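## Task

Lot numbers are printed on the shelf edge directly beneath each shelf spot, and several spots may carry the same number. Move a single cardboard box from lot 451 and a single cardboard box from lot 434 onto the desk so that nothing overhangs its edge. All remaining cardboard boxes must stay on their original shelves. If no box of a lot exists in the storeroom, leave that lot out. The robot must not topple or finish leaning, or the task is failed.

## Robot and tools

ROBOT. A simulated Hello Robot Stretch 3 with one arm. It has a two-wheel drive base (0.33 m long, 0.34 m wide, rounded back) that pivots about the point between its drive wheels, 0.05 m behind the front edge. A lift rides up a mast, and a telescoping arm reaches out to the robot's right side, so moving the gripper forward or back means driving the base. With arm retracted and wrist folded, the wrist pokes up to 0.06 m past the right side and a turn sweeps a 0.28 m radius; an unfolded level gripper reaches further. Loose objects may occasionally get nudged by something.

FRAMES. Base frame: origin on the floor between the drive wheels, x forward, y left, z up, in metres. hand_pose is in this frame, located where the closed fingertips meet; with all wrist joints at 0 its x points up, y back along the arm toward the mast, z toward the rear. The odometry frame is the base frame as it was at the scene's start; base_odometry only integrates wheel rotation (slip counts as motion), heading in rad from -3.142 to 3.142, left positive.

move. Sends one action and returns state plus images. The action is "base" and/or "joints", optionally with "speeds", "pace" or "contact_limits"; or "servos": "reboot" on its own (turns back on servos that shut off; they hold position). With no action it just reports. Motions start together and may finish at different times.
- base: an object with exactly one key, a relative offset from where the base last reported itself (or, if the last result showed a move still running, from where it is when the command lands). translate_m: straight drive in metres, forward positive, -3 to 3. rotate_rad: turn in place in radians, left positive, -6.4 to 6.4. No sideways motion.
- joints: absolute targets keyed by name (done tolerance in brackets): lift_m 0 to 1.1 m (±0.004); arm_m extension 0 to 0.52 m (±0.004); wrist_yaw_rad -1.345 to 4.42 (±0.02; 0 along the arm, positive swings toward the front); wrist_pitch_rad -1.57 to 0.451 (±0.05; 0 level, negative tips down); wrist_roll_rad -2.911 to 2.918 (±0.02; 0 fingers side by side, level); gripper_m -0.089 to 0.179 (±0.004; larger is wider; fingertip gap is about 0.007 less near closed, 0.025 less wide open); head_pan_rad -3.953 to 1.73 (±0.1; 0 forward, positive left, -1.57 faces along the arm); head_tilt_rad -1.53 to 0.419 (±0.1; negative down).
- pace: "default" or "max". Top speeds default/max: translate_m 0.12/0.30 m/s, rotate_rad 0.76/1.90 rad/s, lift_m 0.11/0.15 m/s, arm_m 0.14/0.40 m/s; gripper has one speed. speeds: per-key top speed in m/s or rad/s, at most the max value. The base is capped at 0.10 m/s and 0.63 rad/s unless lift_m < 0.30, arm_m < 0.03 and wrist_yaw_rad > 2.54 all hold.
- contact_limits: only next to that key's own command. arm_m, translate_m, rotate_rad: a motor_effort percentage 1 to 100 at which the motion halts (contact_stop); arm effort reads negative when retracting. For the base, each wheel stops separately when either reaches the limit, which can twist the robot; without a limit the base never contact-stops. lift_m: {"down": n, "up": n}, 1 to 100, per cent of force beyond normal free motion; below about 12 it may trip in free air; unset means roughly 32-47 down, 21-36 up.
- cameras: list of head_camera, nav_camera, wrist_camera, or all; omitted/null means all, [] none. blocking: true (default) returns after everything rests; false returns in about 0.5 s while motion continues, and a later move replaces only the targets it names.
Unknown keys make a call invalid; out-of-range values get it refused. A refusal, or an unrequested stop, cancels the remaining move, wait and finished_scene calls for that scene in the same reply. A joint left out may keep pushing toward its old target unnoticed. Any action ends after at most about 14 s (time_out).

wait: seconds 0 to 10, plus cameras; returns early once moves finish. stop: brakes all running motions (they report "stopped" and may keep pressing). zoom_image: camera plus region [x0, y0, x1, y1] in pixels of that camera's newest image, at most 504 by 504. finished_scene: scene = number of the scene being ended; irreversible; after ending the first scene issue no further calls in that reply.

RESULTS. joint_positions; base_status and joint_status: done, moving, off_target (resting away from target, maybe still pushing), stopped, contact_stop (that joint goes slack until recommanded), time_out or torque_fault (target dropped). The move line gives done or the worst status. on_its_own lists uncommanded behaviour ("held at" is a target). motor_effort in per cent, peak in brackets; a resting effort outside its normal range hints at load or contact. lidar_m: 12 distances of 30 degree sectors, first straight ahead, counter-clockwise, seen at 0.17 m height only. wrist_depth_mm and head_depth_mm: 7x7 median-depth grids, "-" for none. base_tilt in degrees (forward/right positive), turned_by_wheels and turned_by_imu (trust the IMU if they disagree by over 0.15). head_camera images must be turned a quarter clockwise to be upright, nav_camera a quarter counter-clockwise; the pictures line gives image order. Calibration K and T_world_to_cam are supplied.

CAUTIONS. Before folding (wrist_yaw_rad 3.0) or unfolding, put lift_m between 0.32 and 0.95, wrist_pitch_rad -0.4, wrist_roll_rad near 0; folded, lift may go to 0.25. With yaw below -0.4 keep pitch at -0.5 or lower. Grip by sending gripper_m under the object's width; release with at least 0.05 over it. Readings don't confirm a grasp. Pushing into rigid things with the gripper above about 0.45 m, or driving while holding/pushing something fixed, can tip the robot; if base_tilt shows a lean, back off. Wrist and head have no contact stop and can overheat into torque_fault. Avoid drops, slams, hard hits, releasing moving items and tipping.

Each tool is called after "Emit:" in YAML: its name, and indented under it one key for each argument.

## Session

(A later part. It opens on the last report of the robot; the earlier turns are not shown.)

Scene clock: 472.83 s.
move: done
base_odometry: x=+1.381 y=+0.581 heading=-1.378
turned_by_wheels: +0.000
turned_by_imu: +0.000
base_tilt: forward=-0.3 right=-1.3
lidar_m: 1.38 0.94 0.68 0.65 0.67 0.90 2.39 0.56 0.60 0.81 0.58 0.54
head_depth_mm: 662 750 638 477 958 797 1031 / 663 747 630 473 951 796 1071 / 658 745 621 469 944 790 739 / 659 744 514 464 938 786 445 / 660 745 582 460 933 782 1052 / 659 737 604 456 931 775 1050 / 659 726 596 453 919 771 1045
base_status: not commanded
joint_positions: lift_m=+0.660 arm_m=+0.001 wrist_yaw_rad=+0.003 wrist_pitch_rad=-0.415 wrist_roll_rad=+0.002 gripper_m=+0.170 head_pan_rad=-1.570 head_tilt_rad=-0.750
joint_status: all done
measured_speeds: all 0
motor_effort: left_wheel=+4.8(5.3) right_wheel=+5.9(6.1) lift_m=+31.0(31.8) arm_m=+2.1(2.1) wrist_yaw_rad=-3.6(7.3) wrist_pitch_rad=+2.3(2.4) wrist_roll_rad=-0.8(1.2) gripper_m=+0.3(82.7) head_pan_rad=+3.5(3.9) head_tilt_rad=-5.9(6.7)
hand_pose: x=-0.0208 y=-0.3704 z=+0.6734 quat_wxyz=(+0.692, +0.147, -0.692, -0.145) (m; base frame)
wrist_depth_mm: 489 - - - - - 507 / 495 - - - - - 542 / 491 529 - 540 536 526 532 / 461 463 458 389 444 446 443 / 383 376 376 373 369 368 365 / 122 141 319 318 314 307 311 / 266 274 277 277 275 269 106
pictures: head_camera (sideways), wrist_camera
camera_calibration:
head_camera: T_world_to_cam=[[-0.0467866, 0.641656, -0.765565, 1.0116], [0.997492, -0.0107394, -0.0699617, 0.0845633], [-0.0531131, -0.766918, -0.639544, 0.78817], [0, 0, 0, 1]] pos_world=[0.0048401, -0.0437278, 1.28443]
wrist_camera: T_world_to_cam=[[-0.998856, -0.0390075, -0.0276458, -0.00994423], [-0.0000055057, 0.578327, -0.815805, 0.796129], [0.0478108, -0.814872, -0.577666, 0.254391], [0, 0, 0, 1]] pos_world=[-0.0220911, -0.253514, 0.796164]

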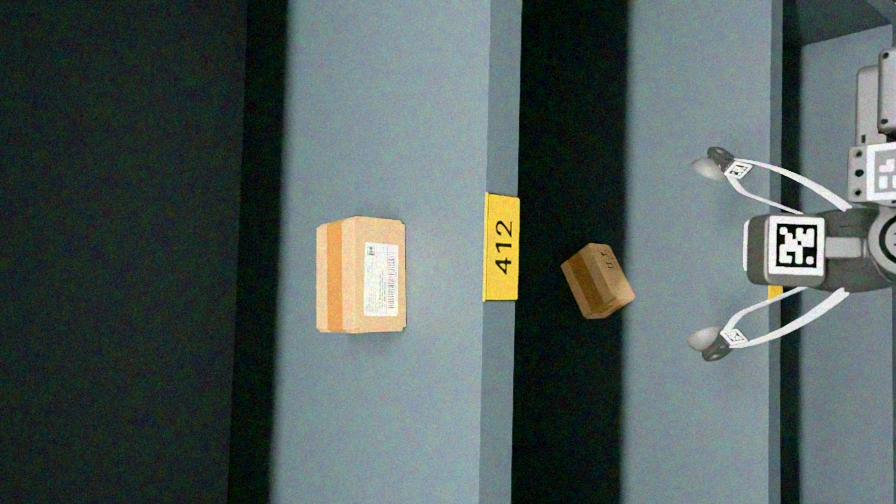

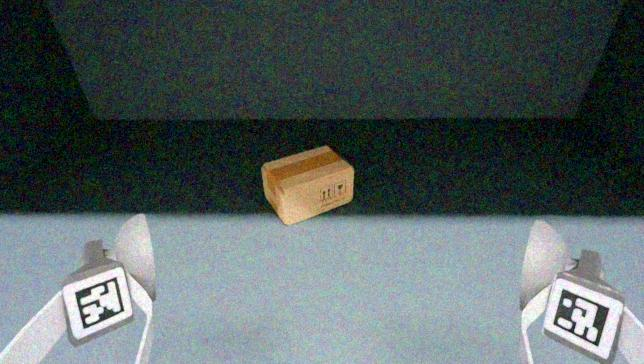

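Emit:
move:
  base: {"translate_m": -0.086}
  joints: {"wrist_yaw_rad": 0.57}
  cameras: []

Emit:
move:
  joints: {"arm_m": 0.225}
  cameras: ["wrist_camera"]

Scene clock: 499.47 s.
move: done
base_odometry: x=+1.365 y=+0.665 heading=-1.378
turned_by_wheels: +0.000
turned_by_imu: +0.000
base_tilt: forward=-0.3 right=-1.2
lidar_m: 1.47 0.93 0.67 0.65 0.67 0.90 2.34 0.52 0.50 0.81 0.70 0.60
head_depth_mm: 666 748 637 476 891 799 908 / 663 746 629 472 952 796 1055 / 662 745 622 467 946 790 746 / 659 746 615 464 938 783 741 / 661 745 607 460 910 776 438 / 659 734 501 456 928 777 1053 / 660 727 595 452 921 769 1027
base_status: done
joint_positions: lift_m=+0.660 arm_m=+0.001 wrist_yaw_rad=+0.567 wrist_pitch_rad=-0.415 wrist_roll_rad=+0.002 gripper_m=+0.170 head_pan_rad=-1.570 head_tilt_rad=-0.750
joint_status: all done
measured_speeds: all 0
motor_effort: left_wheel=-3.0(9.2) right_wheel=-10.5(12.9) lift_m=+30.2(31.4) arm_m=+4.3(4.7) wrist_yaw_rad=+2.6(4.7) wrist_pitch_rad=+2.3(2.3) wrist_roll_rad=-1.2(1.2) gripper_m=+0.5(1.1) head_pan_rad=+3.6(4.1) head_tilt_rad=-5.8(6.7)
hand_pose: x=+0.0992 y=-0.3353 z=+0.6734 quat_wxyz=(+0.705, +0.333, -0.624, +0.053) (m; base frame)
wrist_depth_mm: 366 434 504 - - - - / 384 453 - - - - - / 410 471 518 541 533 525 - / - 456 454 448 404 409 440 / - 376 374 370 369 365 364 / 123 124 328 316 315 305 309 / 116 801 752 281 274 265 106
pictures: none
No camera images: "cameras" was empty.

Scene clock: 502.37 s.
move: done
base_odometry: x=+1.365 y=+0.665 heading=-1.378
turned_by_wheels: +0.000
turned_by_imu: +0.000
base_tilt: forward=-0.4 right=-1.2
lidar_m: 1.46 0.93 0.67 0.65 0.67 0.90 2.34 0.52 0.50 0.81 0.70 0.61
head_depth_mm: 664 750 635 475 894 795 882 / 663 746 630 472 955 444 363 / 662 745 622 467 521 753 1061 / 660 743 615 464 608 752 1063 / 659 742 610 459 843 782 1052 / 659 736 502 456 926 778 1048 / 660 729 594 451 917 772 1045
base_status: not commanded
joint_positions: lift_m=+0.660 arm_m=+0.225 wrist_yaw_rad=+0.567 wrist_pitch_rad=-0.415 wrist_roll_rad=+0.002 gripper_m=+0.170 head_pan_rad=-1.570 head_tilt_rad=-0.750
joint_status: all done
measured_speeds: all 0
motor_effort: left_wheel=-2.7(3.3) right_wheel=-10.4(10.9) lift_m=+30.5(31.1) arm_m=+13.5(15.2) wrist_yaw_rad=+2.4(3.5) wrist_pitch_rad=+2.2(2.4) wrist_roll_rad=-0.9(1.3) gripper_m=+0.6(1.2) head_pan_rad=+3.6(3.9) head_tilt_rad=-6.2(6.8)
hand_pose: x=+0.0993 y=-0.5597 z=+0.6734 quat_wxyz=(+0.705, +0.334, -0.624, +0.053) (m; base frame)
wrist_depth_mm: 365 437 - - - - - / 380 457 - - - - - / 395 471 543 - - - - / 410 453 447 447 427 - - / 378 372 373 369 366 354 - / 123 141 317 299 314 306 308 / 266 271 276 223 233 267 106
pictures: wrist_camera
camera_calibration:
wrist_camera: T_world_to_cam=[[-0.823403, -0.566781, -0.027671, -0.210189], [-0.30906, 0.488822, -0.815803, 0.886204], [0.475908, -0.663183, -0.577668, 0.136779], [0, 0, 0, 1]] pos_world=[0.0357258, -0.461618, 0.796164]

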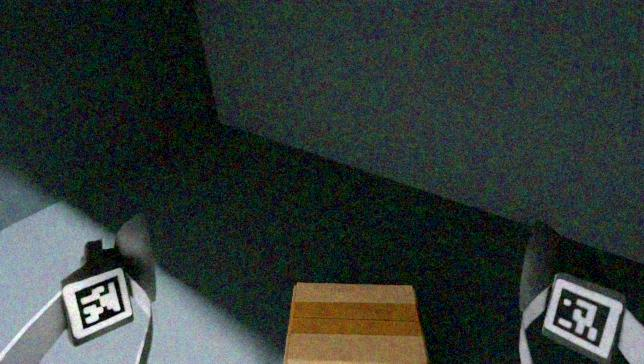

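Emit:
move:
  joints: {"lift_m": 0.557, "arm_m": 0.235}
  speeds: {"lift_m": 0.06}
  contact_limits: {"lift_m": {"down": 15}}
  cameras: ["wrist_camera"]

Emit:
move:
  joints: {"gripper_m": 0.035}
  cameras: ["wrist_camera"]

Emit:
move:
  joints: {"lift_m": 0.64}
  cameras: ["wrist_camera"]

Scene clock: 514.73 s.
move: done
base_odometry: x=+1.365 y=+0.665 heading=-1.378
turned_by_wheels: +0.000
turned_by_imu: +0.000
base_tilt: forward=-0.3 right=-1.3
lidar_m: 1.47 0.94 0.67 0.65 0.67 0.90 2.34 0.52 0.50 0.81 0.69 0.60
head_depth_mm: 665 749 636 475 893 797 928 / 663 747 631 472 947 794 750 / 663 743 623 468 946 582 1019 / 660 745 615 464 940 632 1060 / 659 743 608 460 871 747 1057 / 658 734 501 456 924 775 1047 / 658 729 593 452 918 773 1045
base_status: not commanded
joint_positions: lift_m=+0.557 arm_m=+0.235 wrist_yaw_rad=+0.567 wrist_pitch_rad=-0.415 wrist_roll_rad=+0.002 gripper_m=+0.170 head_pan_rad=-1.570 head_tilt_rad=-0.750
joint_status: all done
measured_speeds: all 0
motor_effort: left_wheel=-2.9(3.2) right_wheel=-9.8(11.0) lift_m=+23.0(28.3) arm_m=+12.5(14.4) wrist_yaw_rad=+1.7(3.8) wrist_pitch_rad=+2.1(2.4) wrist_roll_rad=-0.7(1.2) gripper_m=+0.5(1.2) head_pan_rad=+3.2(3.4) head_tilt_rad=-5.6(6.2)
contact_limits: lift_m down 15 (down: maximum 72; up: maximum 65)
hand_pose: x=+0.0993 y=-0.5697 z=+0.5704 quat_wxyz=(+0.705, +0.334, -0.624, +0.053) (m; base frame)
wrist_depth_mm: 368 437 - - - - - / 378 447 445 408 - - - / 355 352 348 343 340 319 - / 280 277 273 186 258 268 266 / 230 226 218 153 152 222 219 / 123 140 187 154 151 184 188 / 161 164 167 167 164 161 106
pictures: wrist_camera
camera_calibration:
wrist_camera: T_world_to_cam=[[-0.823403, -0.566781, -0.027671, -0.218707], [-0.30906, 0.488822, -0.815803, 0.807064], [0.475908, -0.663183, -0.577668, 0.0706479], [0, 0, 0, 1]] pos_world=[0.0357258, -0.471618, 0.693164]

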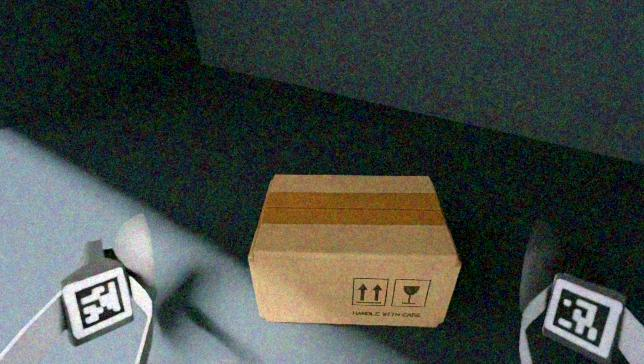

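Scene clock: 516.60 s.
move: done
base_odometry: x=+1.365 y=+0.665 heading=-1.378
turned_by_wheels: +0.000
turned_by_imu: +0.000
base_tilt: forward=-0.4 right=-1.3
lidar_m: 1.47 0.93 0.68 0.65 0.67 0.90 2.34 0.52 0.50 0.81 0.70 0.60
head_depth_mm: 665 750 636 476 893 795 928 / 663 747 630 472 951 794 748 / 663 744 624 467 943 582 1021 / 662 744 616 464 939 629 1061 / 660 742 608 460 872 760 1054 / 660 736 501 456 922 776 1045 / 658 730 595 453 922 774 1051
base_status: not commanded
joint_positions: lift_m=+0.557 arm_m=+0.235 wrist_yaw_rad=+0.568 wrist_pitch_rad=-0.415 wrist_roll_rad=+0.002 gripper_m=+0.036 head_pan_rad=-1.570 head_tilt_rad=-0.750
joint_status: all done
measured_speeds: all 0
motor_effort: left_wheel=-2.8(3.2) right_wheel=-9.7(10.9) lift_m=+23.7(23.9) arm_m=+11.1(12.8) wrist_yaw_rad=+1.9(3.3) wrist_pitch_rad=+2.2(2.4) wrist_roll_rad=-0.9(1.1) gripper_m=-17.7(90.6) head_pan_rad=+2.8(3.5) head_tilt_rad=-4.2(6.2)
contact_limits: lift_m down 15 (down: maximum 72; up: maximum 65)
hand_pose: x=+0.0993 y=-0.5696 z=+0.5704 quat_wxyz=(+0.705, +0.334, -0.624, +0.053) (m; base frame)
wrist_depth_mm: 366 440 - - - - - / 382 444 444 407 - - - / 357 352 349 343 338 319 - / 279 276 274 185 258 266 263 / 229 228 154 153 152 221 219 / 195 194 134 159 147 184 188 / 174 160 164 167 162 122 164
pictures: wrist_camera
camera_calibration:
wrist_camera: T_world_to_cam=[[-0.823163, -0.567129, -0.0276951, -0.218863], [-0.309247, 0.488699, -0.815806, 0.807015], [0.476202, -0.662977, -0.577662, 0.0707305], [0, 0, 0, 1]] pos_world=[0.0357254, -0.471618, 0.693164]

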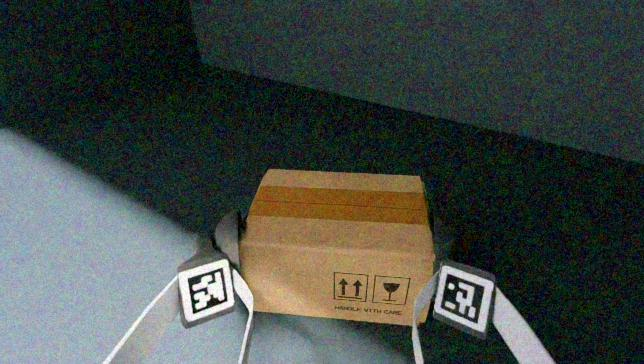

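Scene clock: 518.20 s.
move: done
base_odometry: x=+1.365 y=+0.665 heading=-1.378
turned_by_wheels: +0.000
turned_by_imu: +0.000
base_tilt: forward=-0.3 right=-1.2
lidar_m: 1.46 0.94 0.67 0.65 0.67 0.90 2.34 0.52 0.50 0.81 0.70 0.61
head_depth_mm: 664 749 635 477 893 797 908 / 663 749 628 471 955 475 388 / 662 746 623 467 545 753 1045 / 660 743 616 464 630 748 1061 / 661 745 607 459 793 778 1057 / 659 735 501 456 899 777 1047 / 657 726 596 452 921 773 1045
base_status: not commanded
joint_positions: lift_m=+0.640 arm_m=+0.235 wrist_yaw_rad=+0.568 wrist_pitch_rad=-0.422 wrist_roll_rad=+0.002 gripper_m=+0.036 head_pan_rad=-1.570 head_tilt_rad=-0.750
joint_status: all done
measured_speeds: all 0
motor_effort: left_wheel=-2.5(3.0) right_wheel=-10.0(10.7) lift_m=+31.9(33.5) arm_m=+10.9(11.7) wrist_yaw_rad=+2.6(2.8) wrist_pitch_rad=+3.7(3.7) wrist_roll_rad=-0.8(1.1) gripper_m=-17.3(17.6) head_pan_rad=+2.5(3.3) head_tilt_rad=-5.5(6.2)
hand_pose: x=+0.0989 y=-0.5688 z=+0.6518 quat_wxyz=(+0.705, +0.336, -0.623, +0.051) (m; base frame)
wrist_depth_mm: 366 439 - - - - - / 383 461 - - - - - / 396 469 494 460 - - - / 400 411 416 187 187 - - / 347 343 154 153 153 332 320 / 295 293 134 159 147 283 283 / 263 241 247 246 244 123 248
pictures: wrist_camera
camera_calibration:
wrist_camera: T_world_to_cam=[[-0.823238, -0.56701, -0.0279122, -0.216303], [-0.312457, 0.493608, -0.811616, 0.873216], [0.473972, -0.659432, -0.583524, 0.124573], [0, 0, 0, 1]] pos_world=[0.0357303, -0.471525, 0.77537]

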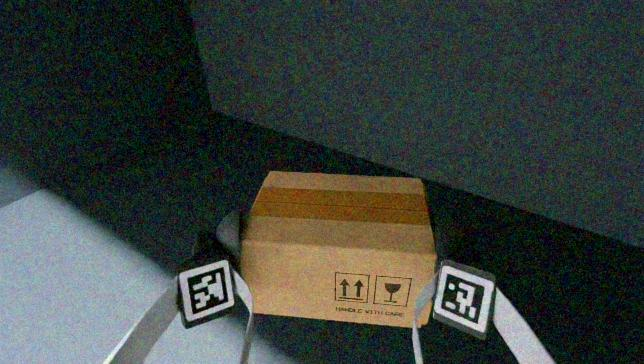

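Emit:
move:
  joints: {"arm_m": 0.0}
  speeds: {"arm_m": 0.2}
  cameras: []

Emit:
move:
  joints: {"wrist_yaw_rad": 1.6, "head_pan_rad": -3.2, "head_tilt_rad": -0.5}
  cameras: ["wrist_camera"]

Emit:
move:
  base: {"translate_m": -0.85}
  pace: "max"
  cameras: []

Emit:
move:
  base: {"translate_m": -0.85}
  joints: {"lift_m": 0.87}
  cameras: ["nav_camera"]

Scene clock: 539.37 s.
move: done
base_odometry: x=+1.365 y=+0.665 heading=-1.378
turned_by_wheels: +0.000
turned_by_imu: +0.000
base_tilt: forward=-0.3 right=-1.1
lidar_m: 1.47 0.94 0.68 0.65 0.67 0.90 2.34 0.52 0.50 0.81 0.70 0.61
head_depth_mm: 665 749 637 475 893 800 924 / 665 746 629 472 950 792 1056 / 661 747 623 468 945 789 1062 / 662 745 615 463 938 784 1041 / 659 741 608 460 934 765 452 / 660 734 501 455 928 740 1032 / 657 728 595 452 921 773 1045
base_status: not commanded
joint_positions: lift_m=+0.640 arm_m=+0.001 wrist_yaw_rad=+0.568 wrist_pitch_rad=-0.422 wrist_roll_rad=+0.002 gripper_m=+0.036 head_pan_rad=-1.570 head_tilt_rad=-0.750
joint_status: all done
measured_speeds: all 0
motor_effort: left_wheel=-2.9(3.2) right_wheel=-10.5(10.8) lift_m=+23.9(32.1) arm_m=-12.4(14.5) wrist_yaw_rad=+2.5(2.8) wrist_pitch_rad=+3.6(3.8) wrist_roll_rad=-0.6(1.3) gripper_m=-17.0(18.0) head_pan_rad=+2.6(3.3) head_tilt_rad=-4.7(5.6)
hand_pose: x=+0.0988 y=-0.3344 z=+0.6518 quat_wxyz=(+0.705, +0.336, -0.623, +0.051) (m; base frame)
wrist_depth_mm: 363 432 506 - - - - / 384 452 - - - - - / 413 474 495 491 488 503 473 / - 418 414 188 388 401 400 / - 404 154 154 153 337 333 / 919 - 134 159 147 285 283 / 845 681 - 256 245 123 256
pictures: none
No camera images: "cameras" was empty.

Scene clock: 541.63 s.
move: done
base_odometry: x=+1.365 y=+0.665 heading=-1.378
turned_by_wheels: +0.000
turned_by_imu: +0.000
base_tilt: forward=-0.3 right=-1.2
lidar_m: 1.47 0.94 0.67 0.65 0.67 0.90 2.34 0.52 0.50 0.81 0.70 0.61
head_depth_mm: 1428 1434 1424 1431 1432 1438 1306 / 1914 1918 1898 1905 1894 1620 1317 / 1979 2154 2324 2506 2081 1616 1312 / 1969 2119 2282 2493 2061 1591 1306 / 1936 2105 2269 2498 2070 1595 1304 / 1938 2076 2255 2478 2037 1592 1289 / 1901 2059 2234 2401 1544 1531 1274
base_status: not commanded
joint_positions: lift_m=+0.640 arm_m=+0.001 wrist_yaw_rad=+1.597 wrist_pitch_rad=-0.422 wrist_roll_rad=+0.002 gripper_m=+0.036 head_pan_rad=-3.208 head_tilt_rad=-0.500
joint_status: all done
measured_speeds: translate_m=+0.000 rotate_rad=+0.000 lift_m=+0.000 arm_m=+0.000 wrist_yaw_rad=+0.000 wrist_pitch_rad=+0.000 wrist_roll_rad=+0.000 head_pan_rad=+0.024 head_tilt_rad=+0.000
motor_effort: left_wheel=-2.6(3.2) right_wheel=-10.7(10.8) lift_m=+23.8(24.5) arm_m=-11.7(12.8) wrist_yaw_rad=+2.2(5.7) wrist_pitch_rad=+3.6(3.8) wrist_roll_rad=-0.8(1.1) gripper_m=-17.0(17.5) head_pan_rad=+3.7(4.4) head_tilt_rad=+3.9(8.1)
hand_pose: x=+0.2024 y=-0.1398 z=+0.6518 quat_wxyz=(+0.589, +0.599, -0.377, +0.391) (m; base frame)
wrist_depth_mm: - - - - - 811 360 / - - - - - 401 393 / - - - - - 440 424 / - - - 188 - 435 396 / - - 154 153 152 512 343 / 912 932 133 159 146 - 291 / 826 785 791 796 787 111 264
pictures: wrist_camera
camera_calibration:
wrist_camera: T_world_to_cam=[[0.0616911, -0.997704, -0.0279597, -0.127137], [-0.584131, -0.0133757, -0.811549, 0.677863], [0.809312, 0.0663975, -0.583614, 0.392048], [0, 0, 0, 1]] pos_world=[0.0865146, -0.143809, 0.77537]

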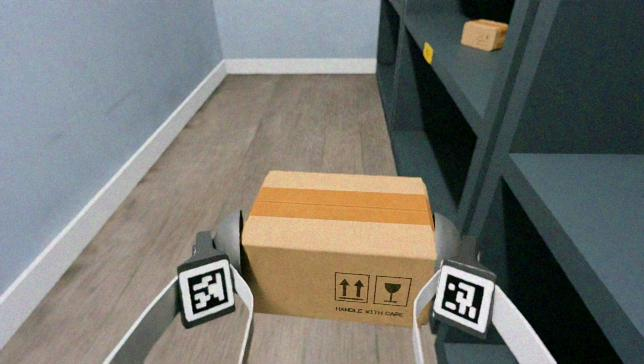

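Scene clock: 551.10 s.
move: done
base_odometry: x=+1.202 y=+1.500 heading=-1.378
turned_by_wheels: +0.000
turned_by_imu: +0.000
base_tilt: forward=-0.5 right=-1.3
lidar_m: 1.38 0.91 0.66 0.63 0.65 0.88 1.49 0.58 0.61 0.83 0.57 0.54
head_depth_mm: 1284 1358 1420 1425 1423 1421 1288 / 1271 1382 1495 1655 1800 1624 1321 / 1261 1364 1485 1645 1815 1613 1311 / 1248 1350 1471 1624 1793 1592 1308 / 1234 1345 1462 1600 1767 1604 1306 / 1227 1330 1449 1576 1749 1589 1284 / 1222 1306 1437 1555 1730 1566 1290
base_status: done
joint_positions: lift_m=+0.640 arm_m=+0.001 wrist_yaw_rad=+1.597 wrist_pitch_rad=-0.422 wrist_roll_rad=+0.002 gripper_m=+0.036 head_pan_rad=-3.200 head_tilt_rad=-0.500
joint_status: not commanded
measured_speeds: all 0
motor_effort: left_wheel=-2.4(10.3) right_wheel=-6.9(14.6) lift_m=+26.2(26.3) arm_m=-5.0(11.4) wrist_yaw_rad=+2.3(4.1) wrist_pitch_rad=+3.6(3.8) wrist_roll_rad=-0.8(1.2) gripper_m=-16.7(17.7) head_pan_rad=+3.3(4.2) head_tilt_rad=+2.7(4.7)
hand_pose: x=+0.2024 y=-0.1398 z=+0.6518 quat_wxyz=(+0.589, +0.599, -0.377, +0.391) (m; base frame)
wrist_depth_mm: - - - - - - 301 / - - - - - - 311 / - - - - - 525 335 / - - - 188 - - 363 / - - 154 153 153 - 327 / 903 946 134 159 147 - 298 / 822 783 807 799 785 110 -
pictures: none
No camera images: "cameras" was empty.

Scene clock: 560.73 s.
move: done
base_odometry: x=+1.040 y=+2.334 heading=-1.378
turned_by_wheels: +0.000
turned_by_imu: -0.001
base_tilt: forward=-0.2 right=-1.2
lidar_m: 2.21 0.89 0.65 0.62 0.64 0.68 0.65 0.68 0.91 2.40 0.53 0.54
head_depth_mm: 545 591 645 709 792 - - / 540 584 638 701 785 833 - / 534 577 631 695 771 - - / 530 574 625 687 767 818 - / 525 569 620 681 754 842 962 / 521 562 614 672 747 833 946 / 517 558 608 666 736 827 933
base_status: done
joint_positions: lift_m=+0.870 arm_m=+0.001 wrist_yaw_rad=+1.597 wrist_pitch_rad=-0.422 wrist_roll_rad=+0.002 gripper_m=+0.036 head_pan_rad=-3.200 head_tilt_rad=-0.500
joint_status: all done
measured_speeds: all 0
motor_effort: left_wheel=-6.4(9.9) right_wheel=-4.9(14.2) lift_m=+31.4(34.6) arm_m=+1.6(5.5) wrist_yaw_rad=+2.1(3.7) wrist_pitch_rad=+3.7(3.8) wrist_roll_rad=-1.1(1.3) gripper_m=-17.0(17.8) head_pan_rad=+3.9(4.0) head_tilt_rad=+1.4(3.4)
hand_pose: x=+0.2024 y=-0.1398 z=+0.8817 quat_wxyz=(+0.589, +0.599, -0.377, +0.391) (m; base frame)
wrist_depth_mm: - - - - - - - / - - - - - - - / - - - - - - 317 / - - - 188 776 - - / - - 154 153 152 - - / - - 133 159 147 123 - / - - - - - 111 -
pictures: nav_camera (sideways)
camera_calibration:
nav_camera: T_world_to_cam=[[-0.45612, 0.00962189, 0.889866, -1.11214], [0.041632, 0.999077, 0.0105366, 0.0361765], [-0.888944, 0.0418529, -0.456099, 0.552256], [0, 0, 0, 1]] pos_world=[-0.0178486, -0.0485558, 1.24116]

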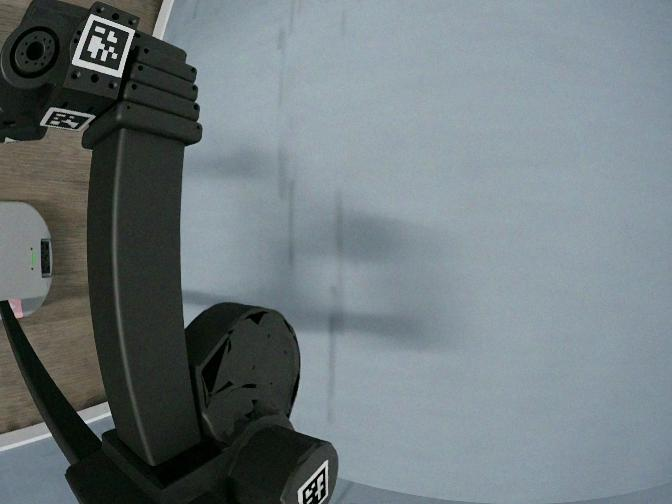

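Emit:
move:
  base: {"rotate_rad": 1.57}
  cameras: []

Emit:
move:
  base: {"translate_m": -0.9}
  cameras: []

Emit:
move:
  base: {"translate_m": -0.8}
  joints: {"head_pan_rad": -1.9, "head_tilt_rad": -0.5}
  cameras: ["nav_camera"]

Scene clock: 574.40 s.
move: done
base_odometry: x=+1.039 y=+2.334 heading=+0.191
turned_by_wheels: +1.570
turned_by_imu: +1.544
base_tilt: forward=-0.5 right=-1.2
lidar_m: 0.62 0.64 0.68 0.65 0.67 0.90 2.29 0.54 0.54 1.36 0.91 0.65
head_depth_mm: 1414 1414 1412 1415 1423 - - / 1878 1897 1890 1923 1878 1736 - / 2590 2790 2891 2644 2083 - - / 2631 2794 3095 2984 2084 1771 - / 2586 2822 3085 2945 2070 1590 1301 / 2596 2759 3006 2878 2052 1591 1293 / 2534 2739 2981 2742 2024 1582 1285
base_status: done
joint_positions: lift_m=+0.870 arm_m=+0.001 wrist_yaw_rad=+1.597 wrist_pitch_rad=-0.422 wrist_roll_rad=+0.002 gripper_m=+0.036 head_pan_rad=-3.200 head_tilt_rad=-0.500
joint_status: not commanded
measured_speeds: all 0
motor_effort: left_wheel=-8.6(13.2) right_wheel=+9.7(12.0) lift_m=+31.0(31.9) arm_m=-2.8(4.7) wrist_yaw_rad=+0.9(3.2) wrist_pitch_rad=+3.6(3.8) wrist_roll_rad=-0.8(1.1) gripper_m=-17.5(17.8) head_pan_rad=+3.4(3.8) head_tilt_rad=+0.3(1.4)
hand_pose: x=+0.2024 y=-0.1398 z=+0.8817 quat_wxyz=(+0.589, +0.599, -0.377, +0.391) (m; base frame)
wrist_depth_mm: 513 511 504 501 497 496 489 / - 544 540 533 528 529 524 / - - - - - - - / - - - 180 178 - - / - - 153 154 152 - - / - - 134 159 147 - - / 951 - - - - 110 -
pictures: none
No camera images: "cameras" was empty.

Scene clock: 584.53 s.
move: done
base_odometry: x=+0.156 y=+2.163 heading=+0.191
turned_by_wheels: +0.000
turned_by_imu: +0.000
base_tilt: forward=-0.2 right=-1.3
lidar_m: 1.51 0.92 0.65 0.62 0.64 0.86 2.18 1.95 2.70 0.40 0.41 0.54
head_depth_mm: 1356 1351 1355 1356 1359 - - / 1816 1795 1798 1816 1820 1681 - / 1896 2058 2259 2444 2093 - - / 1879 2024 2236 2426 2077 1768 - / 1844 2011 2198 2402 2076 1591 1300 / 1833 1978 2184 2365 2059 1586 1290 / 1822 1973 2132 2380 2028 1574 1292
base_status: done
joint_positions: lift_m=+0.870 arm_m=+0.001 wrist_yaw_rad=+1.597 wrist_pitch_rad=-0.422 wrist_roll_rad=+0.002 gripper_m=+0.036 head_pan_rad=-3.200 head_tilt_rad=-0.500
joint_status: not commanded
measured_speeds: all 0
motor_effort: left_wheel=-7.7(12.4) right_wheel=-3.8(11.8) lift_m=+31.7(32.0) arm_m=-12.9(13.5) wrist_yaw_rad=+2.1(3.9) wrist_pitch_rad=+3.7(3.8) wrist_roll_rad=-0.8(1.2) gripper_m=-17.3(18.0) head_pan_rad=+3.4(3.8) head_tilt_rad=-1.2(1.9)
hand_pose: x=+0.2024 y=-0.1398 z=+0.8817 quat_wxyz=(+0.589, +0.599, -0.377, +0.391) (m; base frame)
wrist_depth_mm: - - - - - - 304 / - - - - - - 304 / - - - - - - - / - - - 187 - - 304 / - - 154 153 153 - 304 / - - 134 159 147 - 301 / - - - - - 110 303
pictures: none
No camera images: "cameras" was empty.

Scene clock: 593.67 s.
move: done
base_odometry: x=-0.629 y=+2.011 heading=+0.191
turned_by_wheels: +0.000
turned_by_imu: -0.001
base_tilt: forward=-0.4 right=-1.2
lidar_m: 2.30 0.88 0.63 0.60 0.62 0.82 1.44 1.28 1.62 3.66 1.23 0.94
head_depth_mm: 1903 1962 2014 1383 1869 1521 1397 / 2253 2325 2250 1369 2033 1617 - / 2645 2765 2386 1916 2075 1596 1419 / 3398 3519 3441 2986 2069 1598 1381 / 3425 3671 - 2943 2043 1596 1369 / 3354 3600 3871 2877 2026 1566 1327 / 3317 3469 3695 2869 2037 1568 1285
base_status: done
joint_positions: lift_m=+0.870 arm_m=+0.001 wrist_yaw_rad=+1.597 wrist_pitch_rad=-0.422 wrist_roll_rad=+0.002 gripper_m=+0.036 head_pan_rad=-1.900 head_tilt_rad=-0.500
joint_status: all done
measured_speeds: all 0
motor_effort: left_wheel=-5.0(12.8) right_wheel=-6.8(12.1) lift_m=+31.4(32.3) arm_m=-13.3(13.6) wrist_yaw_rad=+0.7(3.9) wrist_pitch_rad=+3.7(3.9) wrist_roll_rad=-0.8(1.1) gripper_m=-17.4(17.8) head_pan_rad=-3.4(5.4) head_tilt_rad=-2.2(3.9)
hand_pose: x=+0.2024 y=-0.1398 z=+0.8817 quat_wxyz=(+0.589, +0.599, -0.377, +0.391) (m; base frame)
wrist_depth_mm: - - - - - 696 - / - - - - - 757 - / - - - - - - - / - - - 188 932 - - / - - 154 153 153 - - / - - 134 159 147 - - / - - - - - 123 -
pictures: nav_camera (sideways)
camera_calibration:
nav_camera: T_world_to_cam=[[-0.131303, -0.436903, 0.889874, -1.11413], [-0.951545, 0.307332, 0.0104888, 0.0423168], [-0.278069, -0.845377, -0.456087, 0.5485], [0, 0, 0, 1]] pos_world=[0.0464983, -0.0360843, 1.24116]

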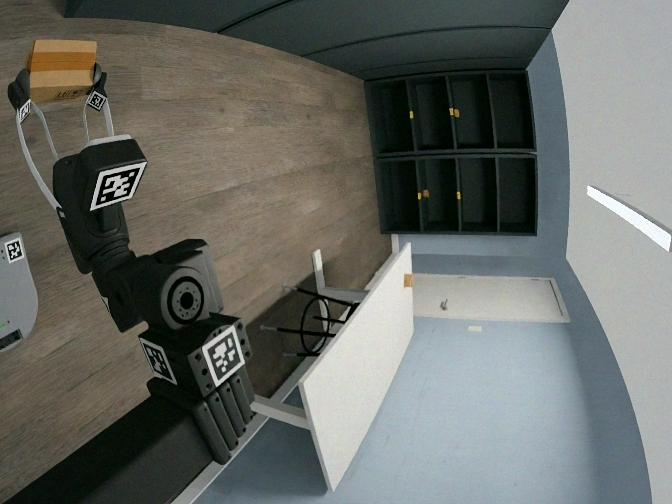

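Emit:
move:
  base: {"rotate_rad": -1.57}
  cameras: []

Emit:
move:
  base: {"translate_m": 1.0}
  joints: {"head_pan_rad": -1.6, "head_tilt_rad": -0.6}
  cameras: []

Emit:
move:
  joints: {"wrist_yaw_rad": 0.0}
  cameras: ["head_camera","nav_camera"]

Scene clock: 607.00 s.
move: done
base_odometry: x=-0.629 y=+2.011 heading=-1.378
turned_by_wheels: -1.570
turned_by_imu: -1.545
base_tilt: forward=-0.2 right=-1.3
lidar_m: 3.48 1.22 0.94 2.30 0.87 0.62 0.60 0.62 0.84 1.44 1.28 1.89
head_depth_mm: 812 835 862 893 930 969 974 / 952 984 1026 1070 1118 1180 - / 1145 1203 1266 1329 1408 1462 1382 / 1274 1372 1490 1622 1786 1600 1379 / 1230 1326 1445 1584 1745 1603 1373 / 1191 1280 1388 1512 1675 1576 1325 / 1150 1234 1331 1454 1598 1582 1284
base_status: done
joint_positions: lift_m=+0.870 arm_m=+0.001 wrist_yaw_rad=+1.597 wrist_pitch_rad=-0.422 wrist_roll_rad=+0.002 gripper_m=+0.036 head_pan_rad=-1.900 head_tilt_rad=-0.500
joint_status: not commanded
measured_speeds: all 0
motor_effort: left_wheel=+7.8(12.5) right_wheel=-10.1(12.9) lift_m=+31.3(31.6) arm_m=-11.9(13.6) wrist_yaw_rad=+1.8(3.4) wrist_pitch_rad=+3.6(3.8) wrist_roll_rad=-0.8(1.1) gripper_m=-17.0(17.8) head_pan_rad=-3.1(3.6) head_tilt_rad=-3.3(3.9)
hand_pose: x=+0.2024 y=-0.1398 z=+0.8817 quat_wxyz=(+0.589, +0.599, -0.377, +0.391) (m; base frame)
wrist_depth_mm: - - - - - - - / - - - - - - - / - - - - - - - / - - - 187 - - - / - - 154 153 152 - - / - - 133 159 146 - - / - - - - - 123 -
pictures: none
No camera images: "cameras" was empty.

Scene clock: 618.13 s.
move: done
base_odometry: x=-0.438 y=+1.029 heading=-1.378
turned_by_wheels: +0.000
turned_by_imu: +0.000
base_tilt: forward=-0.4 right=-1.3
lidar_m: 2.69 1.25 0.90 0.86 0.89 1.66 1.59 1.64 1.49 0.98 0.97 1.44
head_depth_mm: 1196 1318 1459 1642 1817 1497 - / 1184 1308 1449 1575 906 1526 - / 1182 1297 1416 1118 894 1478 - / 1173 1291 1412 1102 888 1429 - / 1169 1281 1403 1089 882 1465 1228 / 1161 1274 1396 1077 874 1467 1216 / 1154 1272 1394 1071 868 1411 1216
base_status: done
joint_positions: lift_m=+0.870 arm_m=+0.001 wrist_yaw_rad=+1.597 wrist_pitch_rad=-0.422 wrist_roll_rad=+0.002 gripper_m=+0.036 head_pan_rad=-1.600 head_tilt_rad=-0.600
joint_status: all done
measured_speeds: all 0
motor_effort: left_wheel=+3.0(11.6) right_wheel=+6.9(10.4) lift_m=+30.3(31.9) arm_m=-12.2(13.4) wrist_yaw_rad=+2.2(4.0) wrist_pitch_rad=+3.7(3.8) wrist_roll_rad=-0.9(1.3) gripper_m=-17.2(18.1) head_pan_rad=-3.6(6.4) head_tilt_rad=+3.6(7.6)
hand_pose: x=+0.2024 y=-0.1398 z=+0.8817 quat_wxyz=(+0.589, +0.599, -0.377, +0.391) (m; base frame)
wrist_depth_mm: - - - - - - - / - - - - - - - / - - - - - - - / - - - 188 - - - / - - 154 153 153 - - / - - 134 159 147 - - / - - - - - 123 -
pictures: none
No camera images: "cameras" was empty.

Scene clock: 619.93 s.
move: done
base_odometry: x=-0.438 y=+1.029 heading=-1.378
turned_by_wheels: +0.000
turned_by_imu: +0.000
base_tilt: forward=-0.3 right=-1.3
lidar_m: 2.68 1.24 0.89 0.86 0.89 1.66 1.59 1.64 1.48 0.98 0.96 1.44
head_depth_mm: 1189 1312 1461 1638 1806 1496 - / 1181 1301 1450 1584 905 1524 - / 1182 1301 1419 1114 891 1402 353 / 1174 1293 1413 1102 853 299 297 / 1165 1285 1403 1090 881 1344 1194 / 1157 1278 1393 1080 872 1454 1217 / 1155 1267 1387 1066 866 1413 1213
base_status: not commanded
joint_positions: lift_m=+0.870 arm_m=+0.001 wrist_yaw_rad=+0.003 wrist_pitch_rad=-0.422 wrist_roll_rad=+0.002 gripper_m=+0.036 head_pan_rad=-1.600 head_tilt_rad=-0.600
joint_status: all done
measured_speeds: all 0
motor_effort: left_wheel=+3.4(3.6) right_wheel=+7.3(8.0) lift_m=+30.5(31.7) arm_m=-12.0(13.1) wrist_yaw_rad=-2.1(7.0) wrist_pitch_rad=+3.7(3.8) wrist_roll_rad=-0.8(1.3) gripper_m=-17.8(17.8) head_pan_rad=-2.8(3.9) head_tilt_rad=+3.3(4.2)
hand_pose: x=-0.0209 y=-0.3694 z=+0.8817 quat_wxyz=(+0.691, +0.149, -0.692, -0.148) (m; base frame)
wrist_depth_mm: - - - - - - - / - - - - - - - / - - - - - - - / - - - 180 178 - - / - - 154 153 152 - - / - - 133 159 147 - - / - - - - - 123 -
pictures: head_camera (sideways), nav_camera (sideways)
camera_calibration:
head_camera: T_world_to_cam=[[-0.0311066, 0.521135, -0.852907, 1.12532], [0.996414, -0.0510076, -0.0675067, 0.0814355], [-0.0786849, -0.851948, -0.51768, 0.629767], [0, 0, 0, 1]] pos_world=[0.00341468, -0.0457618, 1.29131]
nav_camera: T_world_to_cam=[[0.00117721, -0.54283, 0.839842, -1.04973], [-0.999896, 0.0114587, 0.00880789, 0.044781], [-0.0144047, -0.839764, -0.54276, 0.659661], [0, 0, 0, 1]] pos_world=[0.0555143, -0.0163808, 1.23925]

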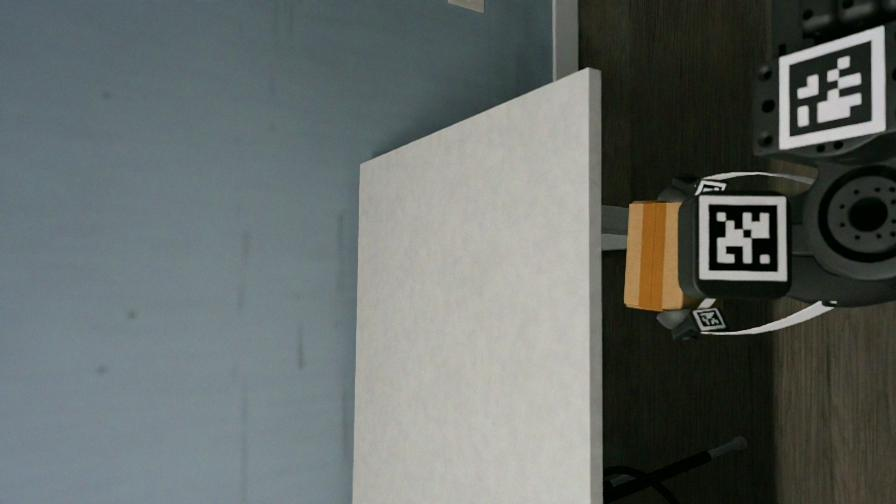

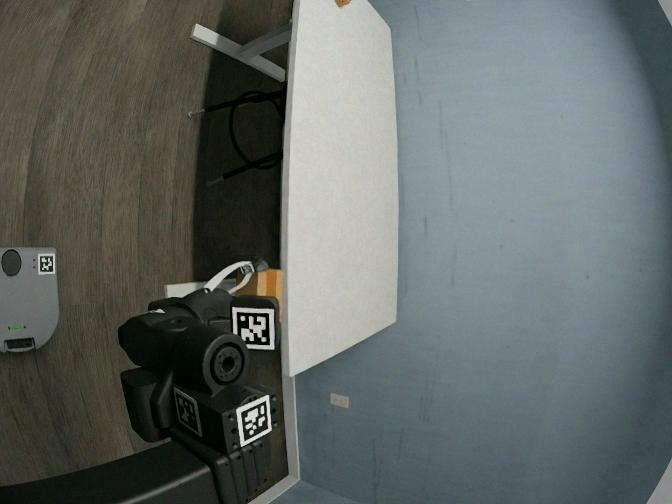

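Emit:
move:
  joints: {"arm_m": 0.42}
  cameras: []

Emit:
move:
  joints: {"lift_m": 0.77}
  cameras: []

Emit:
move:
  joints: {"lift_m": 0.727}
  contact_limits: {"lift_m": {"down": 15}}
  speeds: {"lift_m": 0.03}
  cameras: ["wrist_camera","head_camera"]

Scene clock: 636.00 s.
move: done
base_odometry: x=-0.438 y=+1.029 heading=-1.378
turned_by_wheels: +0.000
turned_by_imu: +0.000
base_tilt: forward=-0.4 right=-1.3
lidar_m: 2.69 1.24 0.90 0.86 0.89 1.66 1.59 1.64 1.49 0.98 0.97 1.44
head_depth_mm: 1196 1308 1466 1646 339 - - / 1188 1305 1453 428 335 1479 1238 / 1183 1292 1366 549 891 1486 1229 / 1175 1291 1384 572 885 1432 1226 / 1166 1286 1399 1044 879 1462 1225 / 1165 1267 1388 1078 875 1466 1224 / 1156 1270 1391 1070 866 1403 1214
base_status: not commanded
joint_positions: lift_m=+0.870 arm_m=+0.420 wrist_yaw_rad=+0.003 wrist_pitch_rad=-0.423 wrist_roll_rad=+0.002 gripper_m=+0.036 head_pan_rad=-1.600 head_tilt_rad=-0.600
joint_status: all done
measured_speeds: all 0
motor_effort: left_wheel=+3.4(3.9) right_wheel=+6.4(8.1) lift_m=+30.9(31.4) arm_m=+12.7(15.7) wrist_yaw_rad=-3.4(4.4) wrist_pitch_rad=+3.7(3.8) wrist_roll_rad=-0.9(1.1) gripper_m=-16.9(17.6) head_pan_rad=-2.7(3.5) head_tilt_rad=+3.7(4.4)
hand_pose: x=-0.0209 y=-0.7888 z=+0.8816 quat_wxyz=(+0.691, +0.149, -0.692, -0.148) (m; base frame)
wrist_depth_mm: - - - - - - - / - - - - - - - / - - - - - - - / - - - 180 178 - - / - - 154 153 152 - - / - - 134 160 147 - - / - - - - - 111 -
pictures: none
No camera images: "cameras" was empty.

Scene clock: 637.73 s.
move: done
base_odometry: x=-0.438 y=+1.029 heading=-1.378
turned_by_wheels: +0.000
turned_by_imu: +0.000
base_tilt: forward=-0.3 right=-1.1
lidar_m: 2.68 1.25 0.90 0.86 0.89 1.66 1.59 1.64 1.49 0.98 0.97 1.44
head_depth_mm: 1201 1313 1451 1652 1806 1492 302 / 1190 1297 1454 1572 819 361 302 / 1180 1294 1421 625 600 1432 1226 / 1173 1287 1409 620 821 1432 1228 / 1166 1280 1410 1089 882 1449 1223 / 1161 1275 1393 1081 873 1456 1221 / 1161 1267 1381 1072 866 1396 1219
base_status: not commanded
joint_positions: lift_m=+0.770 arm_m=+0.420 wrist_yaw_rad=+0.003 wrist_pitch_rad=-0.423 wrist_roll_rad=+0.002 gripper_m=+0.036 head_pan_rad=-1.600 head_tilt_rad=-0.600
joint_status: all done
measured_speeds: all 0
motor_effort: left_wheel=+3.0(3.6) right_wheel=+6.6(7.7) lift_m=+25.6(31.4) arm_m=+9.3(12.6) wrist_yaw_rad=-2.4(4.4) wrist_pitch_rad=+3.7(3.8) wrist_roll_rad=-0.8(1.1) gripper_m=-16.8(17.5) head_pan_rad=-2.5(3.5) head_tilt_rad=+3.0(4.0)
hand_pose: x=-0.0209 y=-0.7888 z=+0.7816 quat_wxyz=(+0.691, +0.149, -0.692, -0.148) (m; base frame)
wrist_depth_mm: - - - - - - - / - - - - - - - / - - - - - - - / - - - 180 179 - - / - - 154 153 152 - - / - - 134 159 147 - - / - - - - - 110 -
pictures: none
No camera images: "cameras" was empty.

Scene clock: 639.60 s.
move: done
base_odometry: x=-0.438 y=+1.029 heading=-1.378
turned_by_wheels: +0.000
turned_by_imu: +0.000
base_tilt: forward=-0.2 right=-1.3
lidar_m: 2.68 1.25 0.90 0.86 0.89 1.65 1.58 1.64 1.48 0.98 0.96 1.44
head_depth_mm: 1193 1306 1469 1645 1806 1501 1229 / 1189 1302 1462 1575 869 416 328 / 1180 1293 1425 1114 573 1401 1207 / 1172 1292 1420 1103 649 1430 1229 / 1175 1284 1397 1091 878 1464 1222 / 1162 1280 1394 1081 873 1454 1212 / 1157 1272 1387 1067 865 1403 1211
base_status: not commanded
joint_positions: lift_m=+0.727 arm_m=+0.420 wrist_yaw_rad=+0.001 wrist_pitch_rad=-0.358 wrist_roll_rad=+0.002 gripper_m=+0.036 head_pan_rad=-1.600 head_tilt_rad=-0.600
joint_status: all done
measured_speeds: all 0
motor_effort: left_wheel=+2.7(3.8) right_wheel=+7.3(8.1) lift_m=+17.3(26.1) arm_m=+4.6(9.3) wrist_yaw_rad=-1.6(4.4) wrist_pitch_rad=-8.3(8.5) wrist_roll_rad=-0.8(1.1) gripper_m=-16.5(17.7) head_pan_rad=-2.4(3.5) head_tilt_rad=+2.8(3.7)
contact_limits: lift_m down 15 (down: maximum 72; up: maximum 65)
hand_pose: x=-0.0212 y=-0.7965 z=+0.7534 quat_wxyz=(+0.695, +0.126, -0.696, -0.126) (m; base frame)
wrist_depth_mm: - - - - - - - / - - - - - - - / - - - - - - - / - - - 179 177 - - / - - 152 151 149 - - / - - 132 157 143 - - / - - - - - 109 -
pictures: head_camera (sideways), wrist_camera
camera_calibration:
head_camera: T_world_to_cam=[[-0.0310532, 0.521133, -0.85291, 1.12533], [0.996416, -0.0510363, -0.0674616, 0.0813757], [-0.0786859, -0.851948, -0.517681, 0.629768], [0, 0, 0, 1]] pos_world=[0.00341484, -0.0457618, 1.29131]
wrist_camera: T_world_to_cam=[[-0.998921, -0.0387505, -0.0255859, -0.0261005], [0.00110722, 0.530967, -0.847391, 1.09399], [0.0464221, -0.846506, -0.530352, -0.107572], [0, 0, 0, 1]] pos_world=[-0.0222899, -0.672945, 0.869318]

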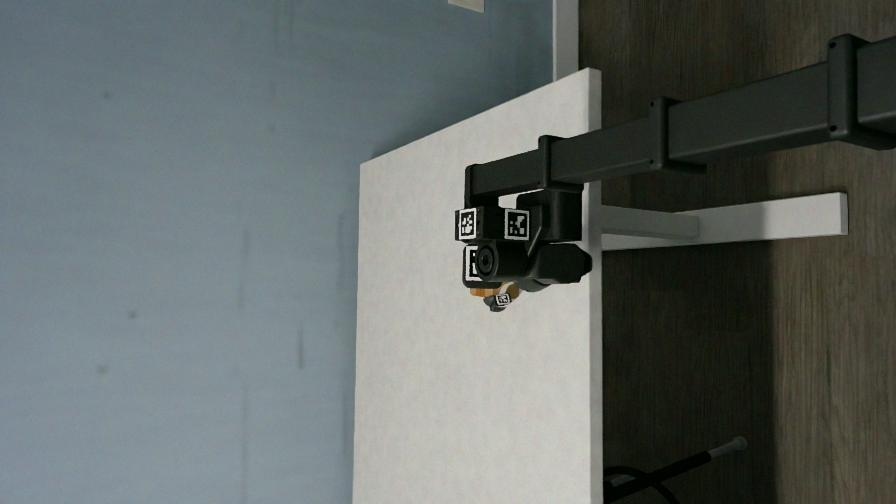

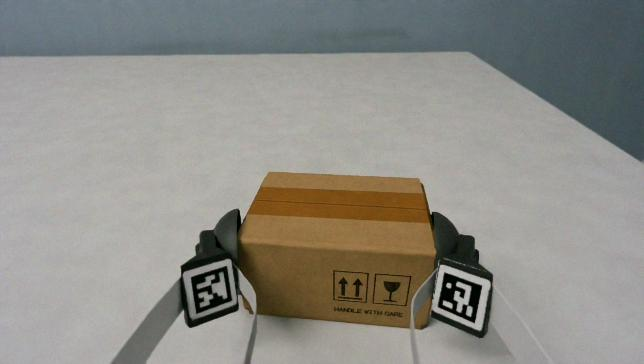

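Contact. Raise slightly, release.

Emit:
move:
  joints: {"lift_m": 0.738}
  cameras: []

Emit:
move:
  joints: {"gripper_m": 0.175}
  cameras: ["wrist_camera"]

Emit:
move:
  joints: {"arm_m": 0.05, "head_tilt_rad": -0.65}
  cameras: ["wrist_camera","nav_camera"]

Scene clock: 646.07 s.
move: done
base_odometry: x=-0.438 y=+1.029 heading=-1.378
turned_by_wheels: +0.000
turned_by_imu: +0.000
base_tilt: forward=-0.4 right=-1.1
lidar_m: 2.69 1.25 0.90 0.86 0.89 1.65 1.59 1.64 1.49 0.98 0.97 1.44
head_depth_mm: 1193 1312 1458 1648 1825 1495 1198 / 1186 1302 1446 1584 869 392 324 / 1183 1306 1418 1106 557 1413 1230 / 1168 1293 1405 1093 719 1430 1225 / 1169 1290 1409 1091 878 1457 1225 / 1162 1275 1392 1077 876 1457 1215 / 1154 1272 1379 1071 866 1407 1209
base_status: not commanded
joint_positions: lift_m=+0.738 arm_m=+0.420 wrist_yaw_rad=+0.001 wrist_pitch_rad=-0.394 wrist_roll_rad=+0.002 gripper_m=+0.036 head_pan_rad=-1.600 head_tilt_rad=-0.600
joint_status: all done
measured_speeds: all 0
motor_effort: left_wheel=+3.0(3.6) right_wheel=+7.3(7.6) lift_m=+30.3(30.6) arm_m=-2.9(3.1) wrist_yaw_rad=-1.8(3.3) wrist_pitch_rad=-1.5(8.3) wrist_roll_rad=-0.8(1.2) gripper_m=-16.7(16.7) head_pan_rad=-2.0(2.7) head_tilt_rad=+3.1(3.5)
hand_pose: x=-0.0212 y=-0.7923 z=+0.7561 quat_wxyz=(+0.693, +0.139, -0.694, -0.138) (m; base frame)
wrist_depth_mm: - - - - - - - / - - - - - - - / - - - - - - - / - - - 178 177 - - / - - 153 151 151 - - / - - 134 159 147 - - / - - - - - 110 -
pictures: none
No camera images: "cameras" was empty.

Scene clock: 648.00 s.
move: done
base_odometry: x=-0.438 y=+1.029 heading=-1.378
turned_by_wheels: +0.000
turned_by_imu: +0.000
base_tilt: forward=-0.4 right=-1.0
lidar_m: 2.68 1.24 0.90 0.86 0.89 1.66 1.59 1.64 1.48 0.98 0.97 1.44
head_depth_mm: 1193 1317 1461 1649 1802 1508 1195 / 1189 1301 1454 1570 869 392 324 / 1178 1298 1422 1114 557 1396 1230 / 1174 1281 1411 1099 726 1434 1228 / 1169 1283 1401 1087 875 1472 1217 / 1158 1271 1387 1078 871 1457 1221 / 1158 1268 1382 1067 867 1404 1212
base_status: not commanded
joint_positions: lift_m=+0.738 arm_m=+0.420 wrist_yaw_rad=+0.001 wrist_pitch_rad=-0.412 wrist_roll_rad=+0.002 gripper_m=+0.175 head_pan_rad=-1.600 head_tilt_rad=-0.600
joint_status: all done
measured_speeds: all 0
motor_effort: left_wheel=+3.0(3.7) right_wheel=+7.3(7.8) lift_m=+23.1(30.1) arm_m=-7.2(7.2) wrist_yaw_rad=-0.8(2.7) wrist_pitch_rad=+1.8(1.9) wrist_roll_rad=-0.9(1.2) gripper_m=+0.9(84.1) head_pan_rad=-2.6(2.9) head_tilt_rad=+2.1(3.3)
hand_pose: x=-0.0213 y=-0.7901 z=+0.7520 quat_wxyz=(+0.692, +0.145, -0.693, -0.145) (m; base frame)
wrist_depth_mm: - - - - - - - / - - - - - - - / - - - - - - - / - - - 177 171 - - / - 144 153 151 146 - - / - 124 165 162 157 - - / - - - - - - 107
pictures: wrist_camera
camera_calibration:
wrist_camera: T_world_to_cam=[[-0.998939, -0.0368653, -0.027587, -0.023049], [0.00131313, 0.576086, -0.817388, 1.10246], [0.0460257, -0.816558, -0.575426, -0.0452525], [0, 0, 0, 1]] pos_world=[-0.0223894, -0.672912, 0.874462]

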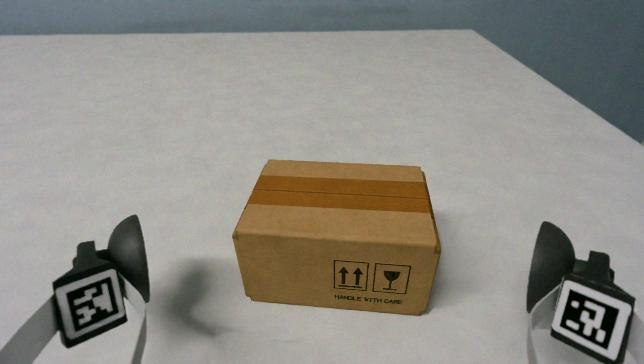

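Scene clock: 651.93 s.
move: done
base_odometry: x=-0.438 y=+1.029 heading=-1.378
turned_by_wheels: +0.000
turned_by_imu: +0.000
base_tilt: forward=-0.3 right=-1.3
lidar_m: 2.68 1.24 0.89 0.86 0.88 1.66 1.59 1.64 1.49 0.98 0.96 1.44
head_depth_mm: 1193 1322 1487 1688 1795 1441 1188 / 1192 1312 1485 1587 1602 1446 321 / 1180 1309 1402 1027 1596 1358 311 / 1172 1305 1389 937 1374 440 324 / 1169 1294 1381 1000 1579 1410 1140 / 1165 1288 1377 996 1558 1398 1186 / 1164 1280 1362 988 1241 1393 1184
base_status: not commanded
joint_positions: lift_m=+0.738 arm_m=+0.050 wrist_yaw_rad=+0.001 wrist_pitch_rad=-0.413 wrist_roll_rad=+0.002 gripper_m=+0.175 head_pan_rad=-1.600 head_tilt_rad=-0.650
joint_status: all done
measured_speeds: all 0
motor_effort: left_wheel=+3.0(3.7) right_wheel=+7.0(7.6) lift_m=+27.4(28.2) arm_m=-12.8(14.5) wrist_yaw_rad=-2.1(3.2) wrist_pitch_rad=+1.9(2.0) wrist_roll_rad=-0.7(1.2) gripper_m=+0.5(1.2) head_pan_rad=-1.9(2.9) head_tilt_rad=-5.5(6.1)
hand_pose: x=-0.0213 y=-0.4200 z=+0.7519 quat_wxyz=(+0.692, +0.145, -0.693, -0.145) (m; base frame)
wrist_depth_mm: - - - 455 - - - / - - - 464 - - - / - - - - - - - / - - - - - - - / - - - - - - - / 117 142 - - - - - / 117 901 908 919 910 888 106
pictures: nav_camera (sideways), wrist_camera
camera_calibration:
nav_camera: T_world_to_cam=[[-0.0000644919, -0.584122, 0.811666, -1.01296], [-0.999906, 0.0111546, 0.00794802, 0.0459173], [-0.0136964, -0.811589, -0.584068, 0.713432], [0, 0, 0, 1]] pos_world=[0.0556191, -0.0131922, 1.23852]
wrist_camera: T_world_to_cam=[[-0.99894, -0.0368453, -0.0276061, -0.00938887], [0.00130966, 0.576629, -0.817005, 0.889056], [0.0460212, -0.816175, -0.575969, 0.257406], [0, 0, 0, 1]] pos_world=[-0.0223894, -0.302913, 0.874363]

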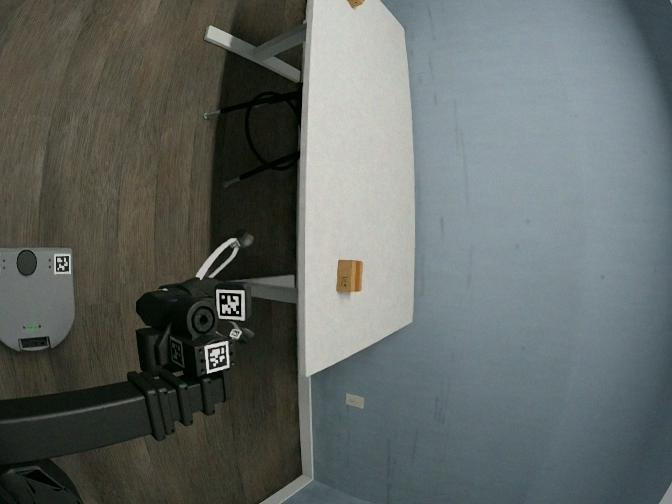

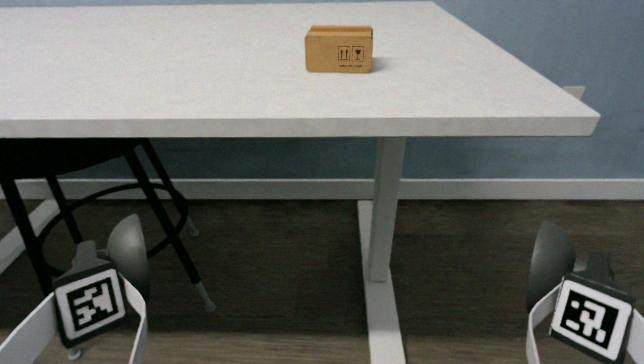

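Emit:
finished_scene:
  scene: 2

The scene is finished: the task was done.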